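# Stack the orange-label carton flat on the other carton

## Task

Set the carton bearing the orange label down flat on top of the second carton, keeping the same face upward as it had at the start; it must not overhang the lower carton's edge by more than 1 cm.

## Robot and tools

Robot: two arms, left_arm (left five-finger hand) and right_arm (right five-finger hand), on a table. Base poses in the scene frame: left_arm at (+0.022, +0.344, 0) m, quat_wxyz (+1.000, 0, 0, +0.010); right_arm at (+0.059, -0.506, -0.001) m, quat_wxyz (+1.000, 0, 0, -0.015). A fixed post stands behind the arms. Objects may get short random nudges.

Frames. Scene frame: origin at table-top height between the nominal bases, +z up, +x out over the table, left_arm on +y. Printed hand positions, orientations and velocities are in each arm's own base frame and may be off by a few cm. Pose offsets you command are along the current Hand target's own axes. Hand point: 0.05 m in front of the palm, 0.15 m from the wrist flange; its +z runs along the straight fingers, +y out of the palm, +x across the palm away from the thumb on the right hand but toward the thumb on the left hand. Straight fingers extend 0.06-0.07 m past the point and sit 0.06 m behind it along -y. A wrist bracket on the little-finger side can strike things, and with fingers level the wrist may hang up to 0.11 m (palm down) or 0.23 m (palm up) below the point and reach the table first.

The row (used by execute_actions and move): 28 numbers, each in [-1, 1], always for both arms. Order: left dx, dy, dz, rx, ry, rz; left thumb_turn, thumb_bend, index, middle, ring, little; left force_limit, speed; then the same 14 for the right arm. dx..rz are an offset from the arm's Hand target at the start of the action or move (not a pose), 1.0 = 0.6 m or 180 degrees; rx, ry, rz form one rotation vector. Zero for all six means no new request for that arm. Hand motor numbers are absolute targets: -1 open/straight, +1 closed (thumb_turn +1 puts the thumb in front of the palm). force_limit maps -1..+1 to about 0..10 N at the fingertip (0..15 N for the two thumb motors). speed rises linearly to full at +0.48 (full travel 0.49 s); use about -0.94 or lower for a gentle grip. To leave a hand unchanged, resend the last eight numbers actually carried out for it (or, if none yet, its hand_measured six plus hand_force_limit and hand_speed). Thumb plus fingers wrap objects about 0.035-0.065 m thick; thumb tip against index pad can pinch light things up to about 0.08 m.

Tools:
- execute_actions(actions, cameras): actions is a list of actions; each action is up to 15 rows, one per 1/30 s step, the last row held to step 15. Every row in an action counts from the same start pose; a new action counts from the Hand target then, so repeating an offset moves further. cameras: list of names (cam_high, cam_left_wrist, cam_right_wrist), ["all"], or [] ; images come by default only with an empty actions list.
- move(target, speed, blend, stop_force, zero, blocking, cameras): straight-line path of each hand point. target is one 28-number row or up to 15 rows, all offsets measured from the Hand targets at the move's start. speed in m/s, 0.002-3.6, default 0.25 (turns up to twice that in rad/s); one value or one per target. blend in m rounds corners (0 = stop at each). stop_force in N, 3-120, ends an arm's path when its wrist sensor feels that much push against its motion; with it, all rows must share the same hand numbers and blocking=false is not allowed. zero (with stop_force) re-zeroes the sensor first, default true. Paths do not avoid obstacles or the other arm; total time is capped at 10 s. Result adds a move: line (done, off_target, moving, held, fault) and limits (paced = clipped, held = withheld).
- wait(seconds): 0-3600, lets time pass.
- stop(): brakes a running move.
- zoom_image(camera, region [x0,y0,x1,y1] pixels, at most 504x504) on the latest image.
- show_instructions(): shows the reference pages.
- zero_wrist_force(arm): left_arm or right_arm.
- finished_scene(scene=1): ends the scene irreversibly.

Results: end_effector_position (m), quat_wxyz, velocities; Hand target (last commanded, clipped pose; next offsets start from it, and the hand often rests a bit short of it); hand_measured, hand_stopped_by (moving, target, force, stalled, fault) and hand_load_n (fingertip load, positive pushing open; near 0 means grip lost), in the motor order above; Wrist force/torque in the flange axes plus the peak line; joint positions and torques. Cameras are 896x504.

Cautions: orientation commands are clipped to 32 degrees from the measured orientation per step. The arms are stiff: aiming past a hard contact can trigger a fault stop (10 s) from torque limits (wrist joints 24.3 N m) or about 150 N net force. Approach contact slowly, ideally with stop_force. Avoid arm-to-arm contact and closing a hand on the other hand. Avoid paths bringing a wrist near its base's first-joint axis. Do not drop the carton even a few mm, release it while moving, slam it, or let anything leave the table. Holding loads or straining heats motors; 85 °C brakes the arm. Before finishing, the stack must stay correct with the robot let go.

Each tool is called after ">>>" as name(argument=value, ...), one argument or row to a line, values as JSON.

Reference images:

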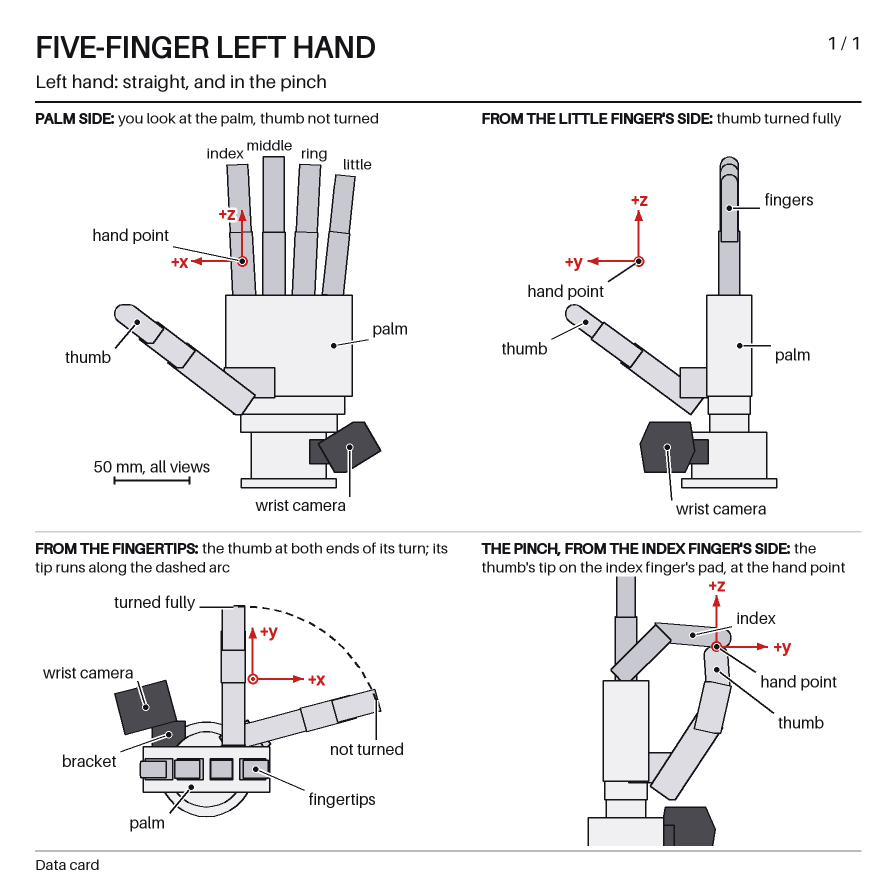

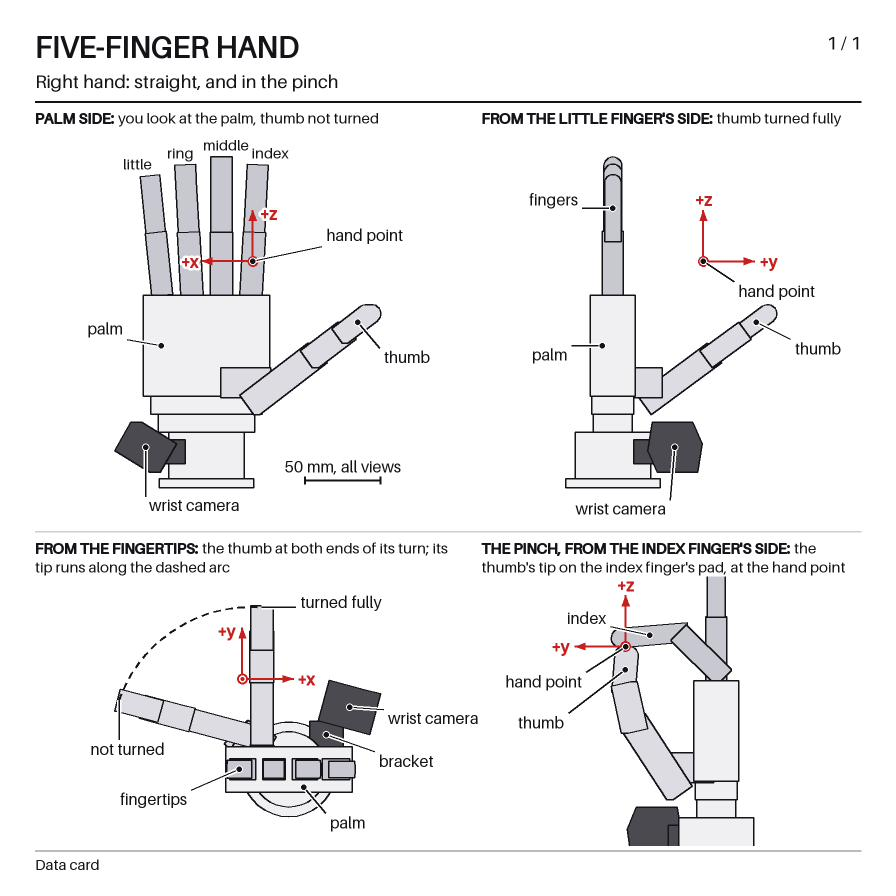

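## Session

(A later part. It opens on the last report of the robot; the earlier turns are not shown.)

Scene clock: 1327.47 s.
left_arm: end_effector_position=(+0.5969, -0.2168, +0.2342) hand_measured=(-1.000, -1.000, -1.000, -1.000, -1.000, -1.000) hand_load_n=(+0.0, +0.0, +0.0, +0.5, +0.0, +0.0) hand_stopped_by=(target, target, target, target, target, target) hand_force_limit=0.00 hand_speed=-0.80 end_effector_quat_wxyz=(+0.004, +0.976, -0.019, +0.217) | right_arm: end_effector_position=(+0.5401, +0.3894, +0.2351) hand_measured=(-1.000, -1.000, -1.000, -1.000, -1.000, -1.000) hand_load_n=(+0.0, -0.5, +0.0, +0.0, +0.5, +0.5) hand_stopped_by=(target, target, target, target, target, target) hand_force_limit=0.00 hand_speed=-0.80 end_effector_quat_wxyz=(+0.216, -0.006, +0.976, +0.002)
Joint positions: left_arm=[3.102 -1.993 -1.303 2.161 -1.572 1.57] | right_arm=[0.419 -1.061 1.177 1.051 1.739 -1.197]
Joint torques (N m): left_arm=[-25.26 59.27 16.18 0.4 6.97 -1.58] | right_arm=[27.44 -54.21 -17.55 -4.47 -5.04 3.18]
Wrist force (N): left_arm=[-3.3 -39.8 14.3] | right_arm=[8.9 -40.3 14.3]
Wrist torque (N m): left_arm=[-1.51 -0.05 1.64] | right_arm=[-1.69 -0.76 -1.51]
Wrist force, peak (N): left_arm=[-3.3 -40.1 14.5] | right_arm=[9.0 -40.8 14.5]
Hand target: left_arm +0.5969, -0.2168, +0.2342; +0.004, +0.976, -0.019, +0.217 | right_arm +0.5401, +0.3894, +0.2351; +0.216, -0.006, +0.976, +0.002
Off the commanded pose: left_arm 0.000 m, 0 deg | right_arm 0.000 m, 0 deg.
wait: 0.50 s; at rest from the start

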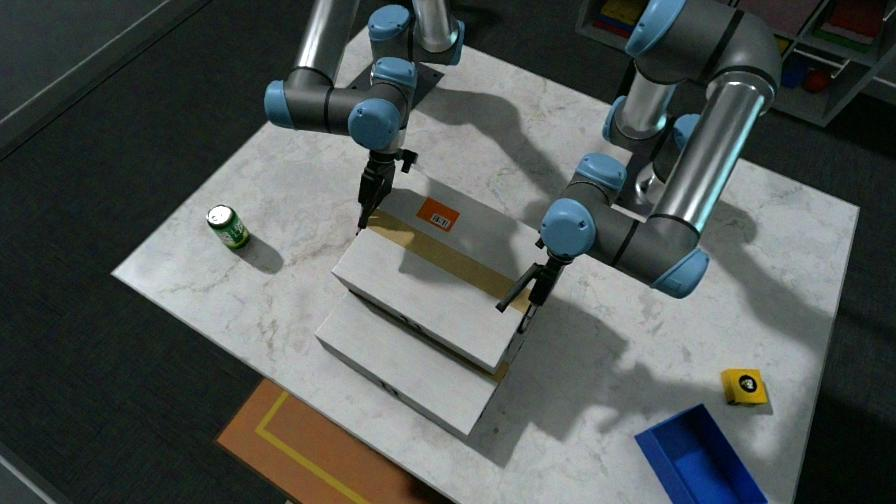

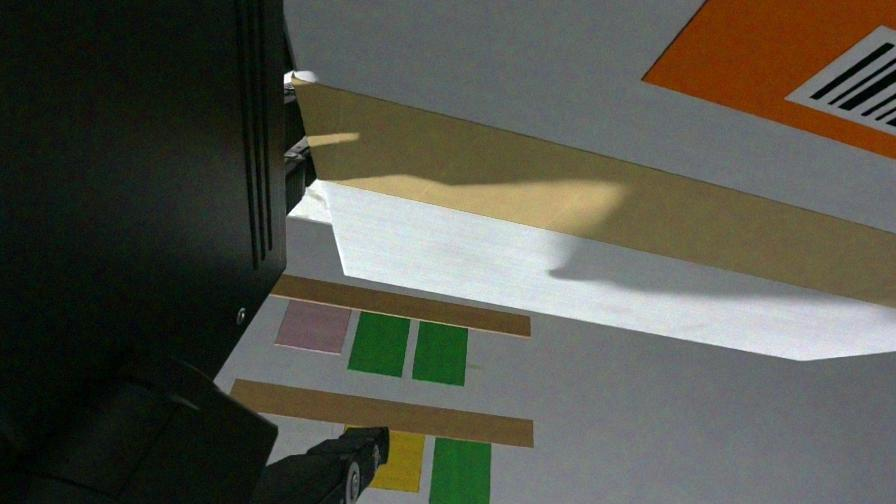

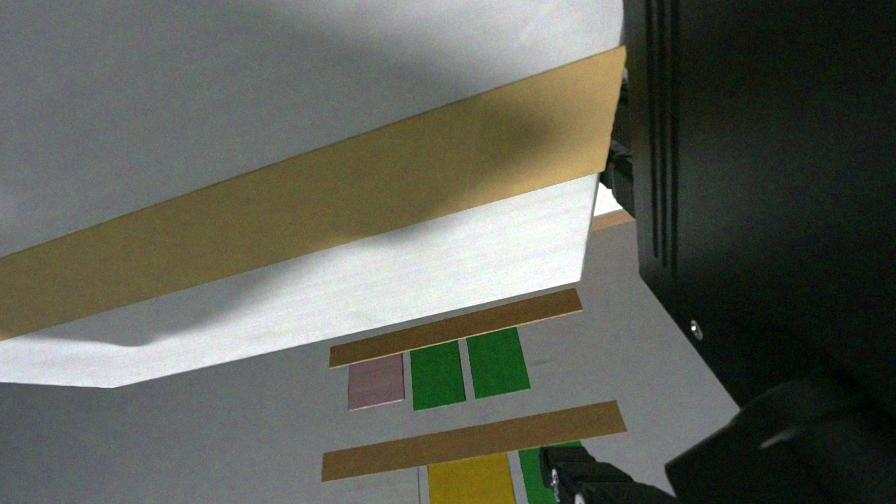

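>>> move(
  target=[-0.00105,0,-0.01391,0,0.0382,0,-1,-1,-1,-1,-1,-1,0,-0.8,0.00105,0,-0.01391,0,-0.0382,0,-1,-1,-1,-1,-1,-1,0,-0.8],
  speed=0.03,
  cameras=["all"],
)

Scene clock: 1437.27 s.
left_arm: end_effector_position=(+0.5928, -0.2167, +0.2415) hand_measured=(-1.000, -1.000, -1.000, -1.000, -1.000, -1.000) hand_load_n=(+0.0, +0.0, +0.0, +0.5, +0.5, +0.0) hand_stopped_by=(target, target, target, target, target, target) hand_force_limit=0.00 hand_speed=-0.80 end_effector_quat_wxyz=(+0.005, +0.961, -0.019, +0.275) | right_arm: end_effector_position=(+0.5359, +0.3893, +0.2425) hand_measured=(-1.000, -1.000, -1.000, -1.000, -1.000, -1.000) hand_load_n=(+0.0, +0.0, +0.0, +0.0, +0.5, +0.5) hand_stopped_by=(target, target, target, target, target, target) hand_force_limit=0.00 hand_speed=-0.80 end_effector_quat_wxyz=(+0.274, -0.005, +0.962, +0.002)
Joint positions: left_arm=[3.102 -1.911 -1.418 2.314 -1.572 1.57] | right_arm=[0.443 -1.13 1.282 0.905 1.793 -1.198]
Joint torques (N m): left_arm=[-24.47 38.42 36.86 -2.19 6.84 0.4] | right_arm=[17.15 -33.21 -36.44 -2.09 -8.68 -1.35]
Wrist force (N): left_arm=[-3.8 -37.5 12.1] | right_arm=[10.3 -38.6 11.8]
Wrist torque (N m): left_arm=[-1.31 -0.15 1.48] | right_arm=[-1.52 -0.81 -1.32]
Wrist force, peak (N): left_arm=[-3.4 -39.9 14.3] | right_arm=[9.1 -40.7 14.6]
Hand target: left_arm +0.5928, -0.2167, +0.2415; +0.005, +0.961, -0.019, +0.275 | right_arm +0.5360, +0.3893, +0.2424; +0.274, -0.005, +0.962, +0.002
Off the commanded pose: left_arm 0.000 m, 0 deg | right_arm 0.000 m, 0 deg.
move: done

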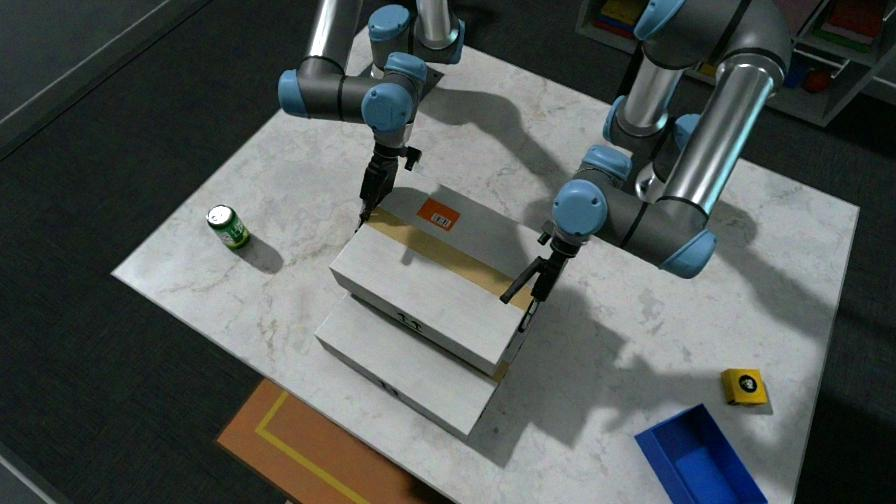

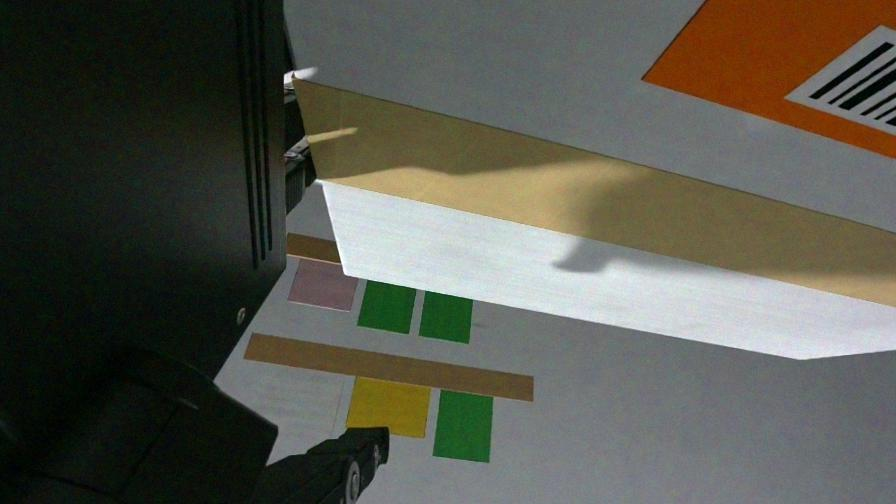

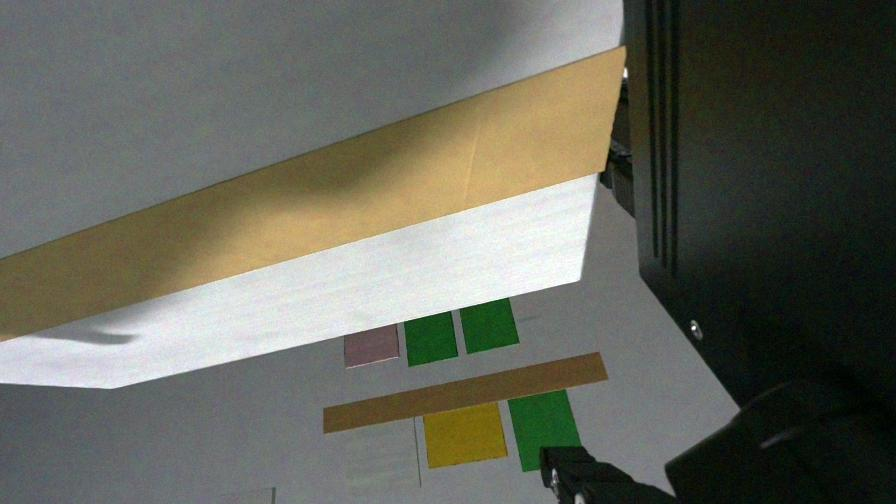

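>>> zoom_image(
  camera="cam_high",
  region=[310, 230, 430, 350],
)

>>> zoom_image(
  camera="cam_high",
  region=[430, 320, 550, 440],
)

Scaled by 4.200 from the camera's image (finer frame: 1280x720).

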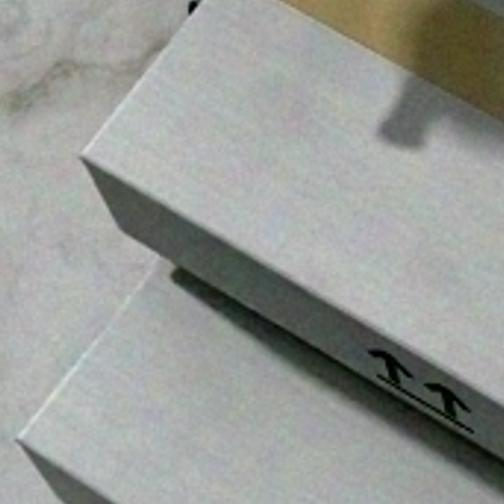

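Scaled by 4.200 from the camera's image (finer frame: 1280x720).

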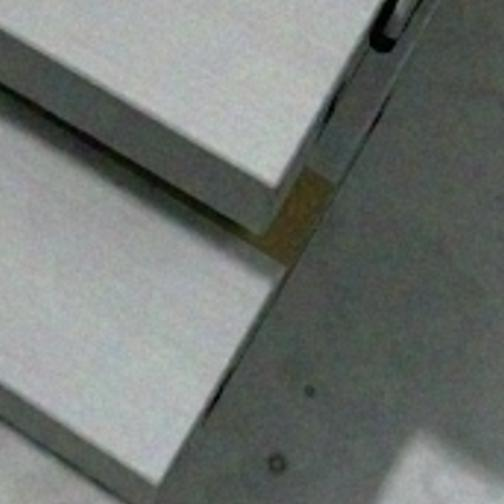

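>>> zoom_image(
  camera="cam_high",
  region=[320, 150, 460, 290],
)

Scaled by 3.600 from the camera's image (finer frame: 1280x720).

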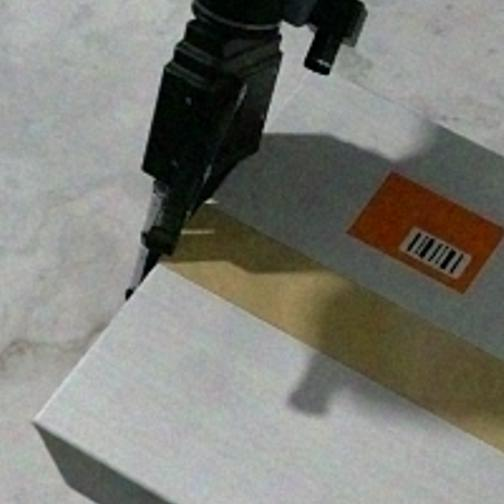

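>>> move(
  target=[0.14217,-0.02115,0.08848,-0.0021,0,0.00338,-1,-1,-1,-1,-1,-1,0,-0.8,-0.13735,0.02098,0.08548,0.0021,0,0.00338,-1,-1,-1,-1,-1,-1,0,-0.8],
  speed=0.04,
  cameras=["all"],
)

Scene clock: 1546.83 s.
left_arm: end_effector_position=(+0.6937, -0.2078, +0.2415) hand_measured=(-1.000, -1.000, -1.000, -1.000, -1.000, -1.000) hand_load_n=(+0.0, +0.0, +0.0, +0.0, +0.0, +0.0) hand_stopped_by=(target, target, target, target, target, target) hand_force_limit=0.00 hand_speed=-0.80 end_effector_quat_wxyz=(+0.007, +0.961, -0.025, +0.275) | right_arm: end_effector_position=(+0.6329, +0.4029, +0.2423) hand_measured=(-1.000, -1.000, -1.000, -1.000, -1.000, -1.000) hand_load_n=(+0.0, +0.0, +0.0, +0.0, +0.5, +0.5) hand_stopped_by=(target, target, target, target, target, target) hand_force_limit=0.00 hand_speed=-0.80 end_effector_quat_wxyz=(+0.274, +0.001, +0.962, +0.000)
Joint positions: left_arm=[3.13 -2.153 -1.058 2.196 -1.551 1.604] | right_arm=[0.396 -0.899 0.917 1.033 1.776 -1.229]
Joint torques (N m): left_arm=[-22.79 69.17 16.37 1.61 9.27 -0.93] | right_arm=[25.94 -62 -16.73 -4.65 -7.06 0.45]
Wrist force (N): left_arm=[-4.6 -30.6 13.3] | right_arm=[11.5 -32.7 13.5]
Wrist torque (N m): left_arm=[-0.94 -0.18 1.17] | right_arm=[-1.46 -0.86 -1.05]
Wrist force, peak (N): left_arm=[-5.0 -39.9 13.8] | right_arm=[11.2 -40.5 13.8]
Hand target: left_arm +0.6937, -0.2078, +0.2415; +0.007, +0.961, -0.025, +0.275 | right_arm +0.6329, +0.4030, +0.2423; +0.274, +0.001, +0.962, +0.000
Off the commanded pose: left_arm 0.000 m, 0 deg | right_arm 0.000 m, 0 deg.
move: done

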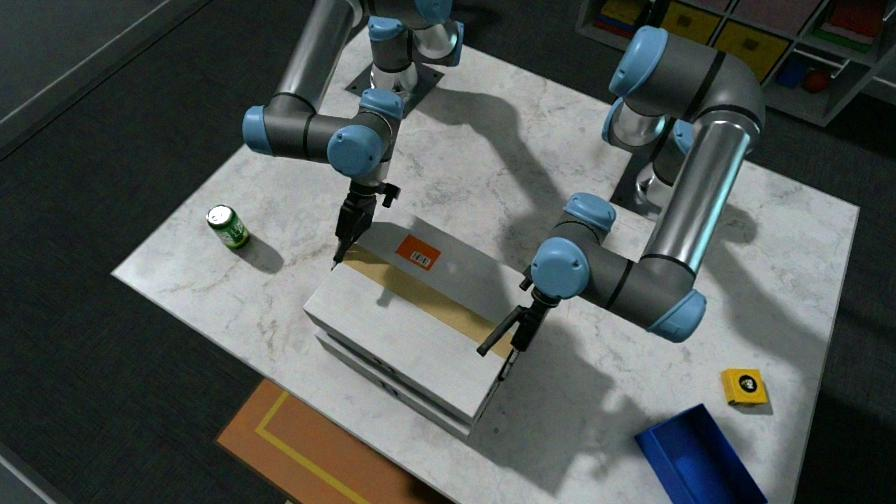

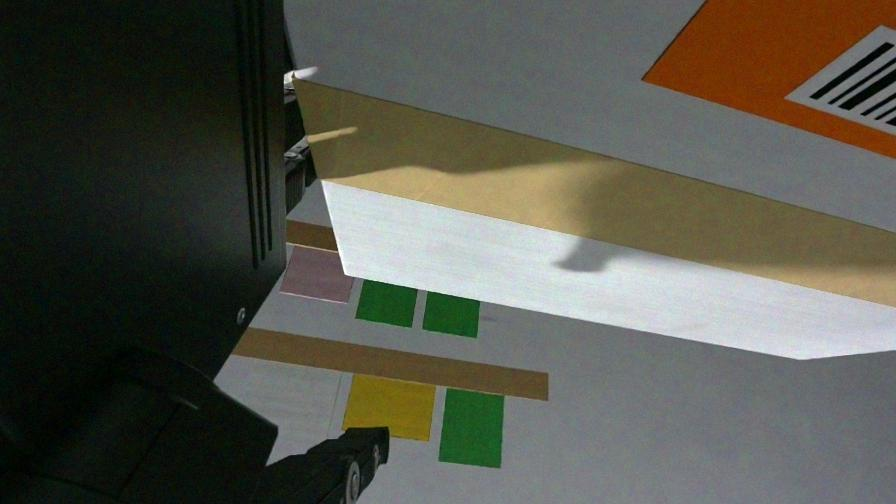

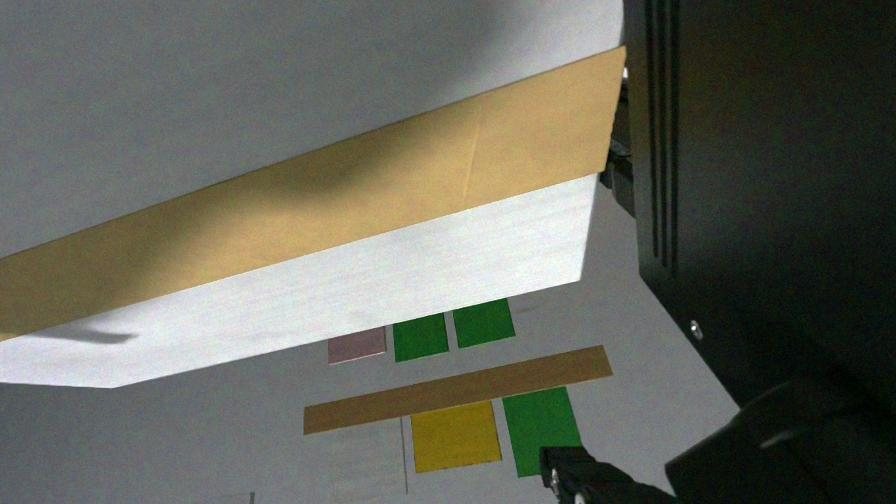

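>>> zoom_image(
  camera="cam_high",
  region=[290, 210, 410, 370],
)

>>> zoom_image(
  camera="cam_high",
  region=[400, 330, 560, 450],
)

Scaled by 3.150 from the camera's image (finer frame: 1280x720).

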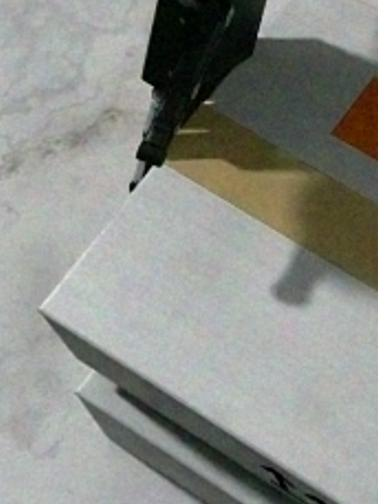

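Scaled by 3.150 from the camera's image (finer frame: 1280x720).

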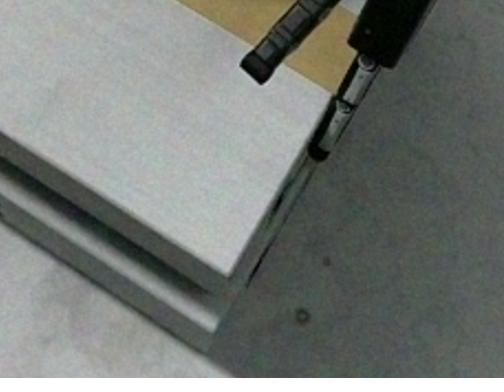

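>>> move(
  target=[-0.0065,-0.00225,0.04505,0,0,0,-1,-1,-1,-1,-1,-1,0,-0.8,0.0065,0.00222,0.04505,0,0,0,-1,-1,-1,-1,-1,-1,0,-0.8],
  speed=0.04,
  cameras=["all"],
)

>>> zoom_image(
  camera="cam_high",
  region=[280, 270, 400, 400],
)

>>> zoom_image(
  camera="cam_high",
  region=[430, 340, 550, 460],
)

Scene clock: 1610.67 s.
left_arm: end_effector_position=(+0.7048, -0.2070, +0.2163) hand_measured=(-1.000, -1.000, -1.000, -1.000, -1.000, -1.000) hand_load_n=(+0.0, +0.0, +0.0, +0.0, +0.0, +0.0) hand_stopped_by=(target, target, target, target, target, target) hand_force_limit=0.00 hand_speed=-0.80 end_effector_quat_wxyz=(+0.007, +0.961, -0.025, +0.275) | right_arm: end_effector_position=(+0.6439, +0.4044, +0.2171) hand_measured=(-1.000, -1.000, -1.000, -1.000, -1.000, -1.000) hand_load_n=(+0.0, +0.0, +0.0, +0.5, +0.0, +0.5) hand_stopped_by=(target, target, target, target, target, target) hand_force_limit=0.00 hand_speed=-0.80 end_effector_quat_wxyz=(+0.274, +0.001, +0.962, +0.000)
Joint positions: left_arm=[3.131 -2.188 -1.065 2.239 -1.55 1.606] | right_arm=[0.391 -0.867 0.926 0.99 1.773 -1.233]
Joint torques (N m): left_arm=[-15.53 69.45 22.94 -2.68 10.16 0.54] | right_arm=[16.05 -63.75 -25.37 -1.04 -7.78 -0.89]
Wrist force (N): left_arm=[-4.1 -32.6 12.3] | right_arm=[10.2 -34.1 12.4]
Wrist torque (N m): left_arm=[-1.03 -0.16 1.29] | right_arm=[-1.37 -0.78 -1.14]
Wrist force, peak (N): left_arm=[-4.4 -38.5 12.2] | right_arm=[11.7 -38.6 13.1]
Hand target: left_arm +0.7047, -0.2070, +0.2165; +0.007, +0.961, -0.025, +0.275 | right_arm +0.6438, +0.4044, +0.2173; +0.274, +0.001, +0.962, +0.000
Off the commanded pose: left_arm 0.000 m, 0 deg | right_arm 0.000 m, 0 deg.
move: done

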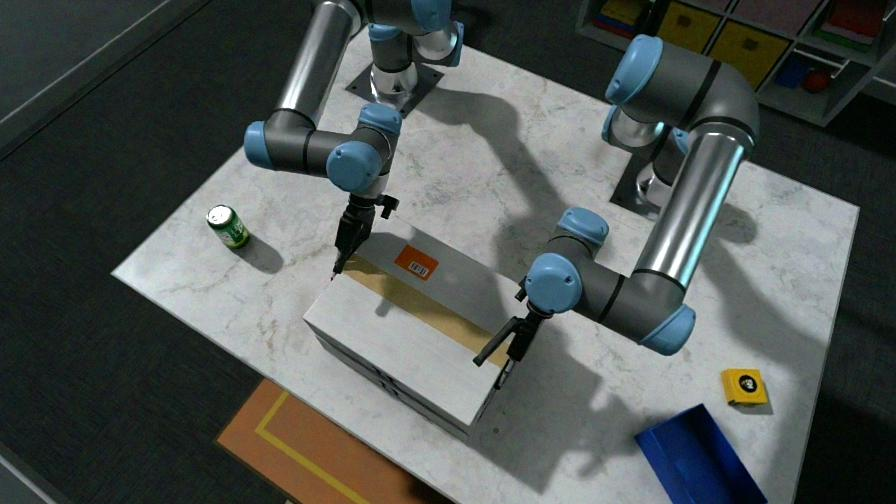

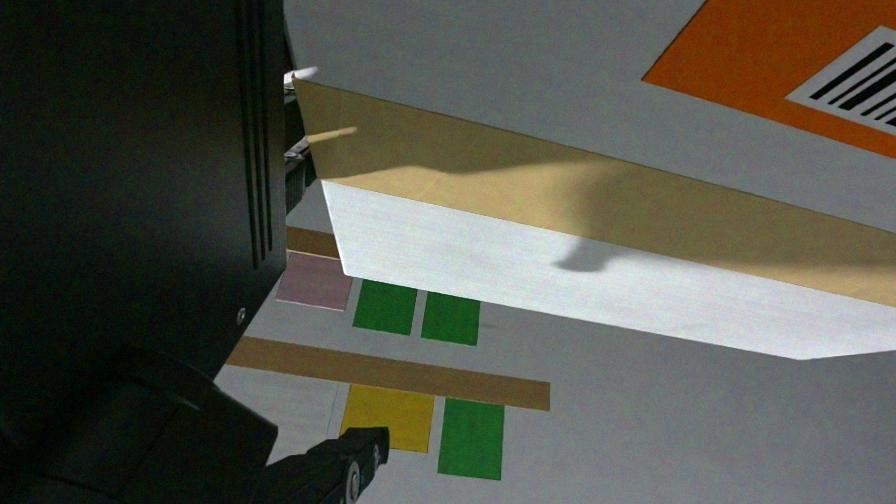

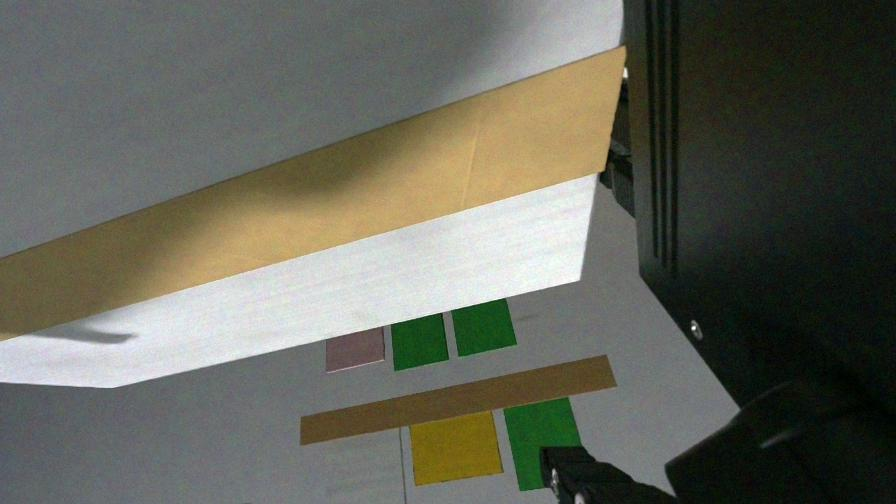

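Scaled by 3.877 from the camera's image (finer frame: 1280x720).

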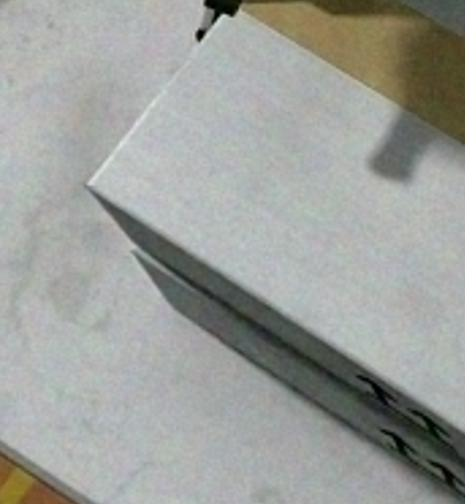

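Scaled by 4.200 from the camera's image (finer frame: 1280x720).

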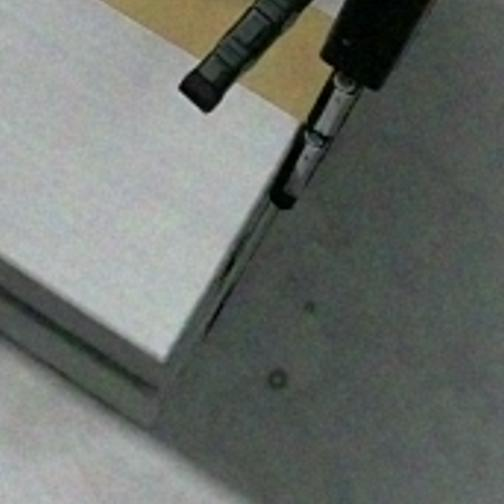

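>>> move(
  target=[-0.02358,-0.00017,0.04422,0,0,0,-1,-1,-1,-1,-1,-1,0,-0.8,0.02358,0.0001,0.04422,0,0,0,-1,-1,-1,-1,-1,-1,0,-0.8],
  speed=0.008,
  stop_force=7,
  cameras=["all"],
)

Scene clock: 1647.33 s.
left_arm: end_effector_position=(+0.7052, -0.2070, +0.2095) hand_measured=(-1.000, -1.000, -1.000, -1.000, -1.000, -1.000) hand_load_n=(+0.0, +0.0, +0.0, +0.5, +0.5, +0.0) hand_stopped_by=(target, target, target, target, target, target) hand_force_limit=0.00 hand_speed=-0.80 end_effector_quat_wxyz=(+0.007, +0.961, -0.025, +0.275) | right_arm: end_effector_position=(+0.6441, +0.4044, +0.2137) hand_measured=(-1.000, -1.000, -1.000, -1.000, -1.000, -1.000) hand_load_n=(+0.0, +0.0, +0.0, +0.0, +0.0, +0.5) hand_stopped_by=(target, target, target, target, target, target) hand_force_limit=0.00 hand_speed=-0.80 end_effector_quat_wxyz=(+0.274, +0.001, +0.962, +0.000)
Joint positions: left_arm=[3.131 -2.191 -1.078 2.255 -1.55 1.606] | right_arm=[0.391 -0.866 0.934 0.982 1.773 -1.233]
Joint torques (N m): left_arm=[-21.72 62.29 33.49 -3.89 6.82 0.07] | right_arm=[26.83 -62.34 -35.69 -1.73 -5.46 1.46]
Wrist force (N): left_arm=[0.7 -33.5 8.5] | right_arm=[9.1 -35.3 12.8]
Wrist torque (N m): left_arm=[-0.90 0.07 1.57] | right_arm=[-1.47 -1.02 -1.29]
Wrist force, peak (N): left_arm=[-3.7 -36.3 12.4] | right_arm=[10.7 -35.6 13.2]
Hand target: left_arm +0.7052, -0.2070, +0.2095; +0.007, +0.961, -0.025, +0.275 (not the last commanded pose) | right_arm +0.6441, +0.4044, +0.2137; +0.274, +0.001, +0.962, +0.000 (not the last commanded pose)
Off the commanded pose: left_arm 0.023 m, 0 deg | right_arm 0.026 m, 0 deg.
move: contact (left_arm, right_arm)

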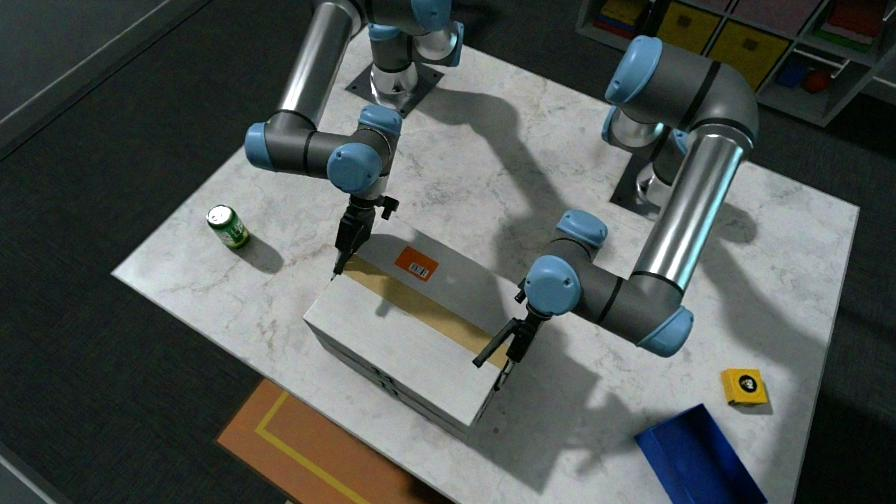

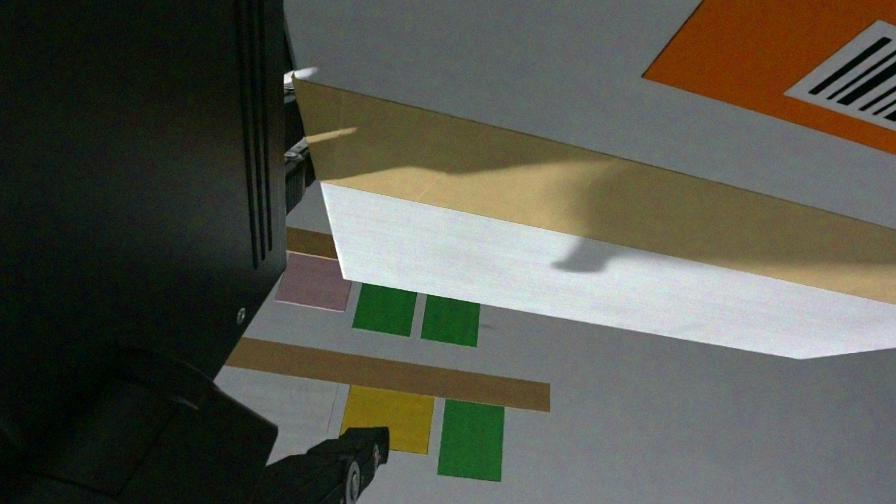

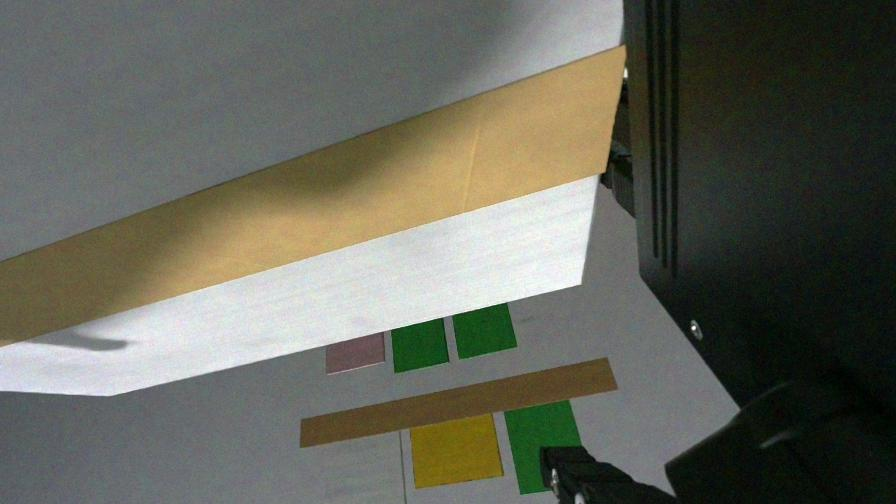

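>>> move(
  target=[-0.00088,0,0.00142,0,0,0,-1,-1,-1,-1,-1,-1,0,-0.8,0.0037,0,0.00594,0,0,0,-1,-1,-1,-1,-1,-1,0,-0.8],
  speed=0.004,
  stop_force=12,
  cameras=["cam_high"],
)

>>> zoom_image(
  camera="cam_high",
  region=[280, 270, 400, 400],
)

>>> zoom_image(
  camera="cam_high",
  region=[430, 340, 550, 460],
)

Scene clock: 1678.03 s.
left_arm: end_effector_position=(+0.7052, -0.2070, +0.2085) hand_measured=(-1.000, -1.000, -1.000, -1.000, -1.000, -1.000) hand_load_n=(+0.0, +0.0, +0.0, +0.5, +0.5, +0.5) hand_stopped_by=(target, target, target, target, target, target) hand_force_limit=0.00 hand_speed=-0.80 end_effector_quat_wxyz=(+0.007, +0.961, -0.025, +0.275) | right_arm: end_effector_position=(+0.6440, +0.4044, +0.2102) hand_measured=(-1.000, -1.000, -1.000, -1.000, -1.000, -1.000) hand_load_n=(+0.0, +0.0, +0.0, +0.0, +0.5, +0.5) hand_stopped_by=(target, target, target, target, target, target) hand_force_limit=0.00 hand_speed=-0.80 end_effector_quat_wxyz=(+0.274, +0.001, +0.962, +0.000)
Joint positions: left_arm=[3.131 -2.192 -1.08 2.257 -1.55 1.606] | right_arm=[0.391 -0.865 0.941 0.973 1.773 -1.233]
Joint torques (N m): left_arm=[-20.38 49.33 18.37 -0.36 6.62 0.21] | right_arm=[26.46 -46.42 -31.99 -1.34 -4.55 2.56]
Wrist force (N): left_arm=[-3.1 -35.5 12.7] | right_arm=[5.9 -35.7 2.3]
Wrist torque (N m): left_arm=[-1.22 0.53 1.48] | right_arm=[-0.88 -0.43 -1.50]
Wrist force, peak (N): left_arm=[-3.1 -35.5 12.7] | right_arm=[10.4 -36.4 12.6]
Hand target: left_arm +0.7052, -0.2070, +0.2085; +0.007, +0.961, -0.025, +0.275 | right_arm +0.6440, +0.4044, +0.2102; +0.274, +0.001, +0.962, +0.000 (not the last commanded pose)
Off the commanded pose: left_arm 0.000 m, 0 deg | right_arm 0.001 m, 0 deg.
move: contact (right_arm)

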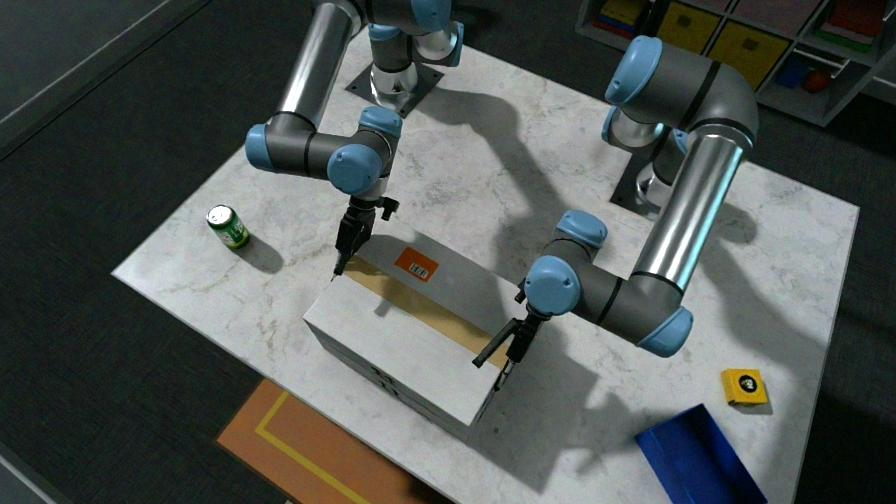

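Scaled by 3.877 from the camera's image (finer frame: 1280x720).

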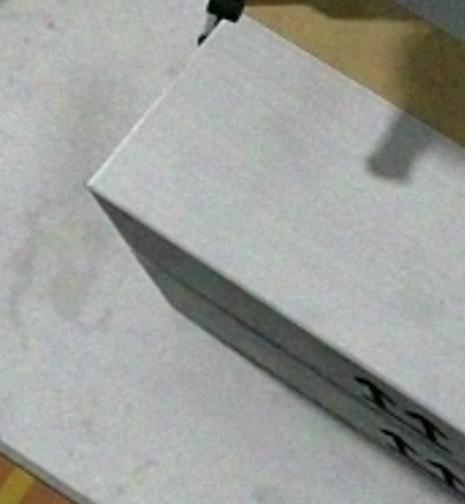

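Scaled by 4.200 from the camera's image (finer frame: 1280x720).

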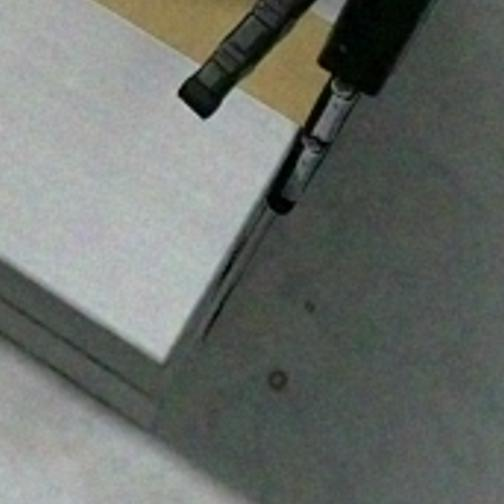

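>>> move(
  target=[-0.0022,0,0.00354,0,0,0,-1,-1,-1,-1,-1,-1,0,-0.8,0.0011,0,0.00177,0,0,0,-1,-1,-1,-1,-1,-1,0,-0.8],
  speed=0.004,
  stop_force=14,
  cameras=["cam_left_wrist","cam_right_wrist"],
)

Scene clock: 1689.50 s.
left_arm: end_effector_position=(+0.7052, -0.2070, +0.2068) hand_measured=(-1.000, -1.000, -1.000, -1.000, -1.000, -1.000) hand_load_n=(+0.0, -0.5, +0.0, +0.0, +0.0, +0.0) hand_stopped_by=(target, target, target, target, target, target) hand_force_limit=0.00 hand_speed=-0.80 end_effector_quat_wxyz=(+0.007, +0.961, -0.025, +0.275) | right_arm: end_effector_position=(+0.6441, +0.4045, +0.2096) hand_measured=(-1.000, -1.000, -1.000, -1.000, -1.000, -1.000) hand_load_n=(+0.0, +0.0, +0.0, +0.0, +0.5, +0.5) hand_stopped_by=(target, target, target, target, target, target) hand_force_limit=0.00 hand_speed=-0.80 end_effector_quat_wxyz=(+0.275, +0.001, +0.962, +0.000)
Joint positions: left_arm=[3.131 -2.192 -1.083 2.261 -1.55 1.606] | right_arm=[0.391 -0.865 0.943 0.971 1.773 -1.233]
Joint torques (N m): left_arm=[-21.16 52.37 28.84 -3.41 7.22 0.55] | right_arm=[24.12 -40.4 -26.81 -1.08 -4.67 2.29]
Wrist force (N): left_arm=[2.2 -37.8 -1.7] | right_arm=[-1.9 -34.0 -9.0]
Wrist torque (N m): left_arm=[-0.43 -0.07 1.84] | right_arm=[-0.31 0.43 -1.82]
Wrist force, peak (N): left_arm=[4.6 -41.4 -10.8] | right_arm=[4.9 -36.0 1.3]
Hand target: left_arm +0.7052, -0.2070, +0.2068; +0.007, +0.961, -0.025, +0.275 (not the last commanded pose) | right_arm +0.6441, +0.4045, +0.2096; +0.275, +0.001, +0.962, +0.000 (not the last commanded pose)
Off the commanded pose: left_arm 0.001 m, 0 deg | right_arm 0.001 m, 0 deg.
move: contact (left_arm, right_arm)

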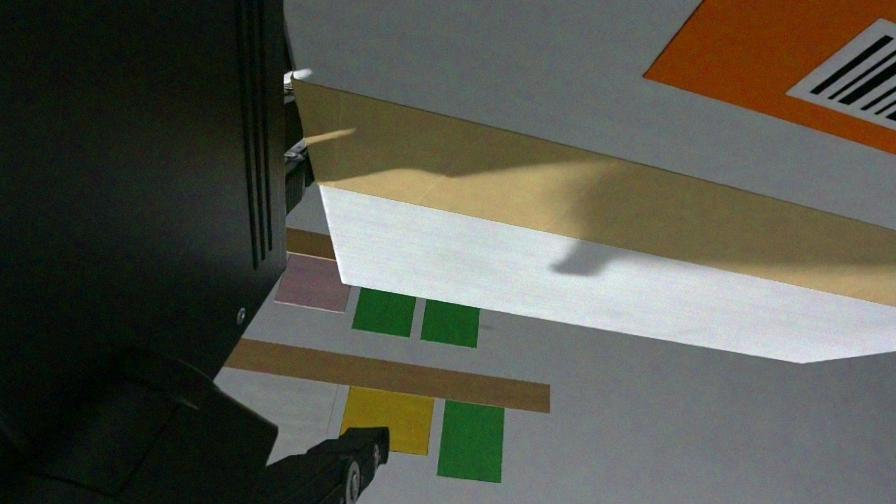

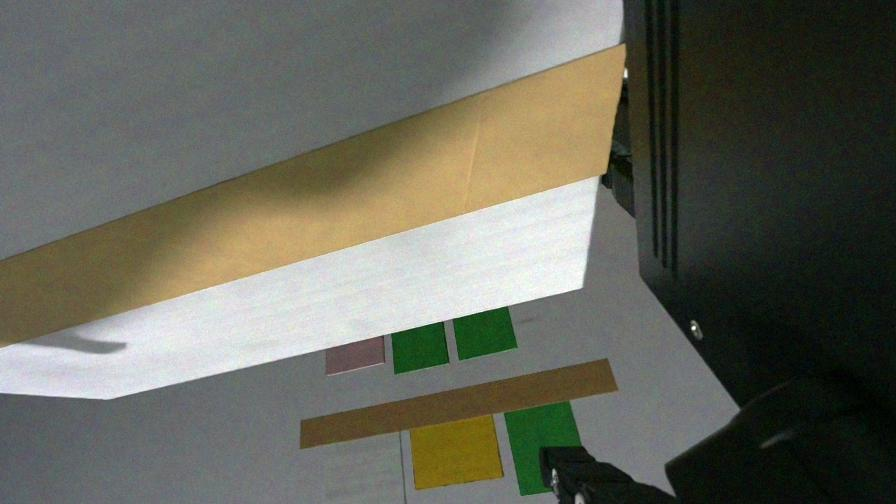

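>>> move(
  target=[0,0,0,0,0,0,-1,-1,-1,-1,-1,-1,0,-0.8,-0.0006,0,-0.001,0,0,0,-1,-1,-1,-1,-1,-1,0,-0.8],
  speed=0.004,
  cameras=["cam_high"],
)

>>> zoom_image(
  camera="cam_high",
  region=[290, 290, 490, 450],
)

Scene clock: 1721.17 s.
left_arm: end_effector_position=(+0.7052, -0.2070, +0.2068) hand_measured=(-1.000, -1.000, -1.000, -1.000, -1.000, -1.000) hand_load_n=(+0.0, +0.0, +0.0, +0.0, +0.0, +0.0) hand_stopped_by=(target, target, target, target, target, target) hand_force_limit=0.00 hand_speed=-0.80 end_effector_quat_wxyz=(+0.007, +0.961, -0.025, +0.275) | right_arm: end_effector_position=(+0.6440, +0.4044, +0.2103) hand_measured=(-1.000, -1.000, -1.000, -1.000, -1.000, -1.000) hand_load_n=(+0.0, +0.0, +0.0, +0.0, +0.5, +0.5) hand_stopped_by=(target, target, target, target, target, target) hand_force_limit=0.00 hand_speed=-0.80 end_effector_quat_wxyz=(+0.274, +0.001, +0.962, +0.000)
Joint positions: left_arm=[3.131 -2.192 -1.083 2.261 -1.55 1.606] | right_arm=[0.391 -0.865 0.941 0.973 1.773 -1.233]
Joint torques (N m): left_arm=[-21.04 54.12 29.05 -1.75 7.79 0.49] | right_arm=[24.49 -61.31 -32.73 -1.94 -4.54 2.47]
Wrist force (N): left_arm=[4.7 -35.9 0.0] | right_arm=[7.2 -34.5 11.0]
Wrist torque (N m): left_arm=[-0.52 -0.03 1.87] | right_arm=[-1.46 -0.90 -1.31]
Wrist force, peak (N): left_arm=[2.3 -38.5 -1.6] | right_arm=[7.8 -34.5 11.3]
Hand target: left_arm +0.7052, -0.2070, +0.2068; +0.007, +0.961, -0.025, +0.275 | right_arm +0.6441, +0.4045, +0.2103; +0.275, +0.001, +0.962, +0.000
Off the commanded pose: left_arm 0.000 m, 0 deg | right_arm 0.000 m, 0 deg.
move: done

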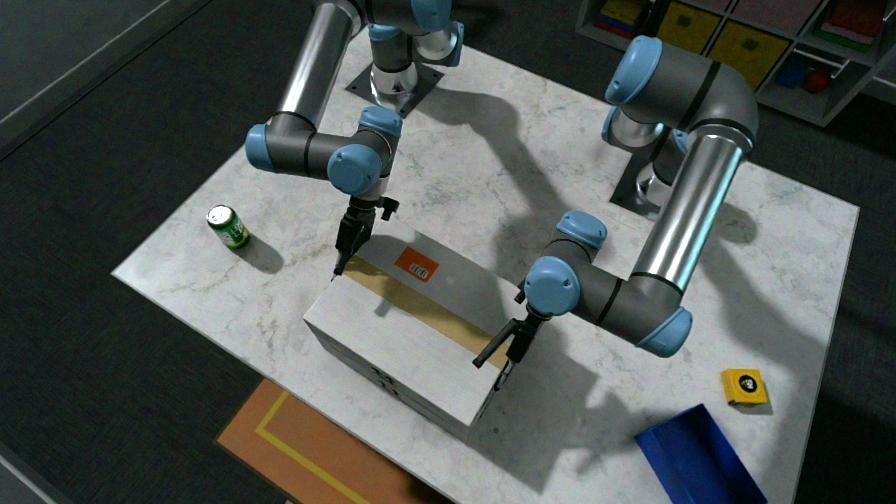

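Scaled by 2.520 from the camera's image (finer frame: 1280x720).

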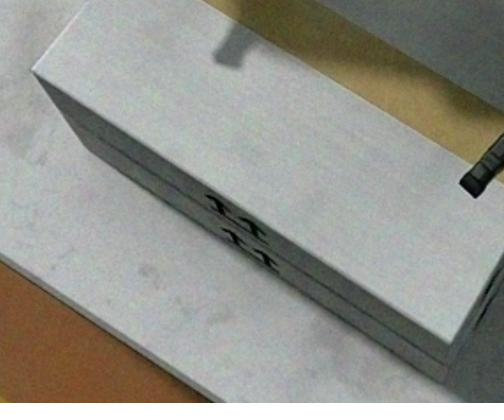

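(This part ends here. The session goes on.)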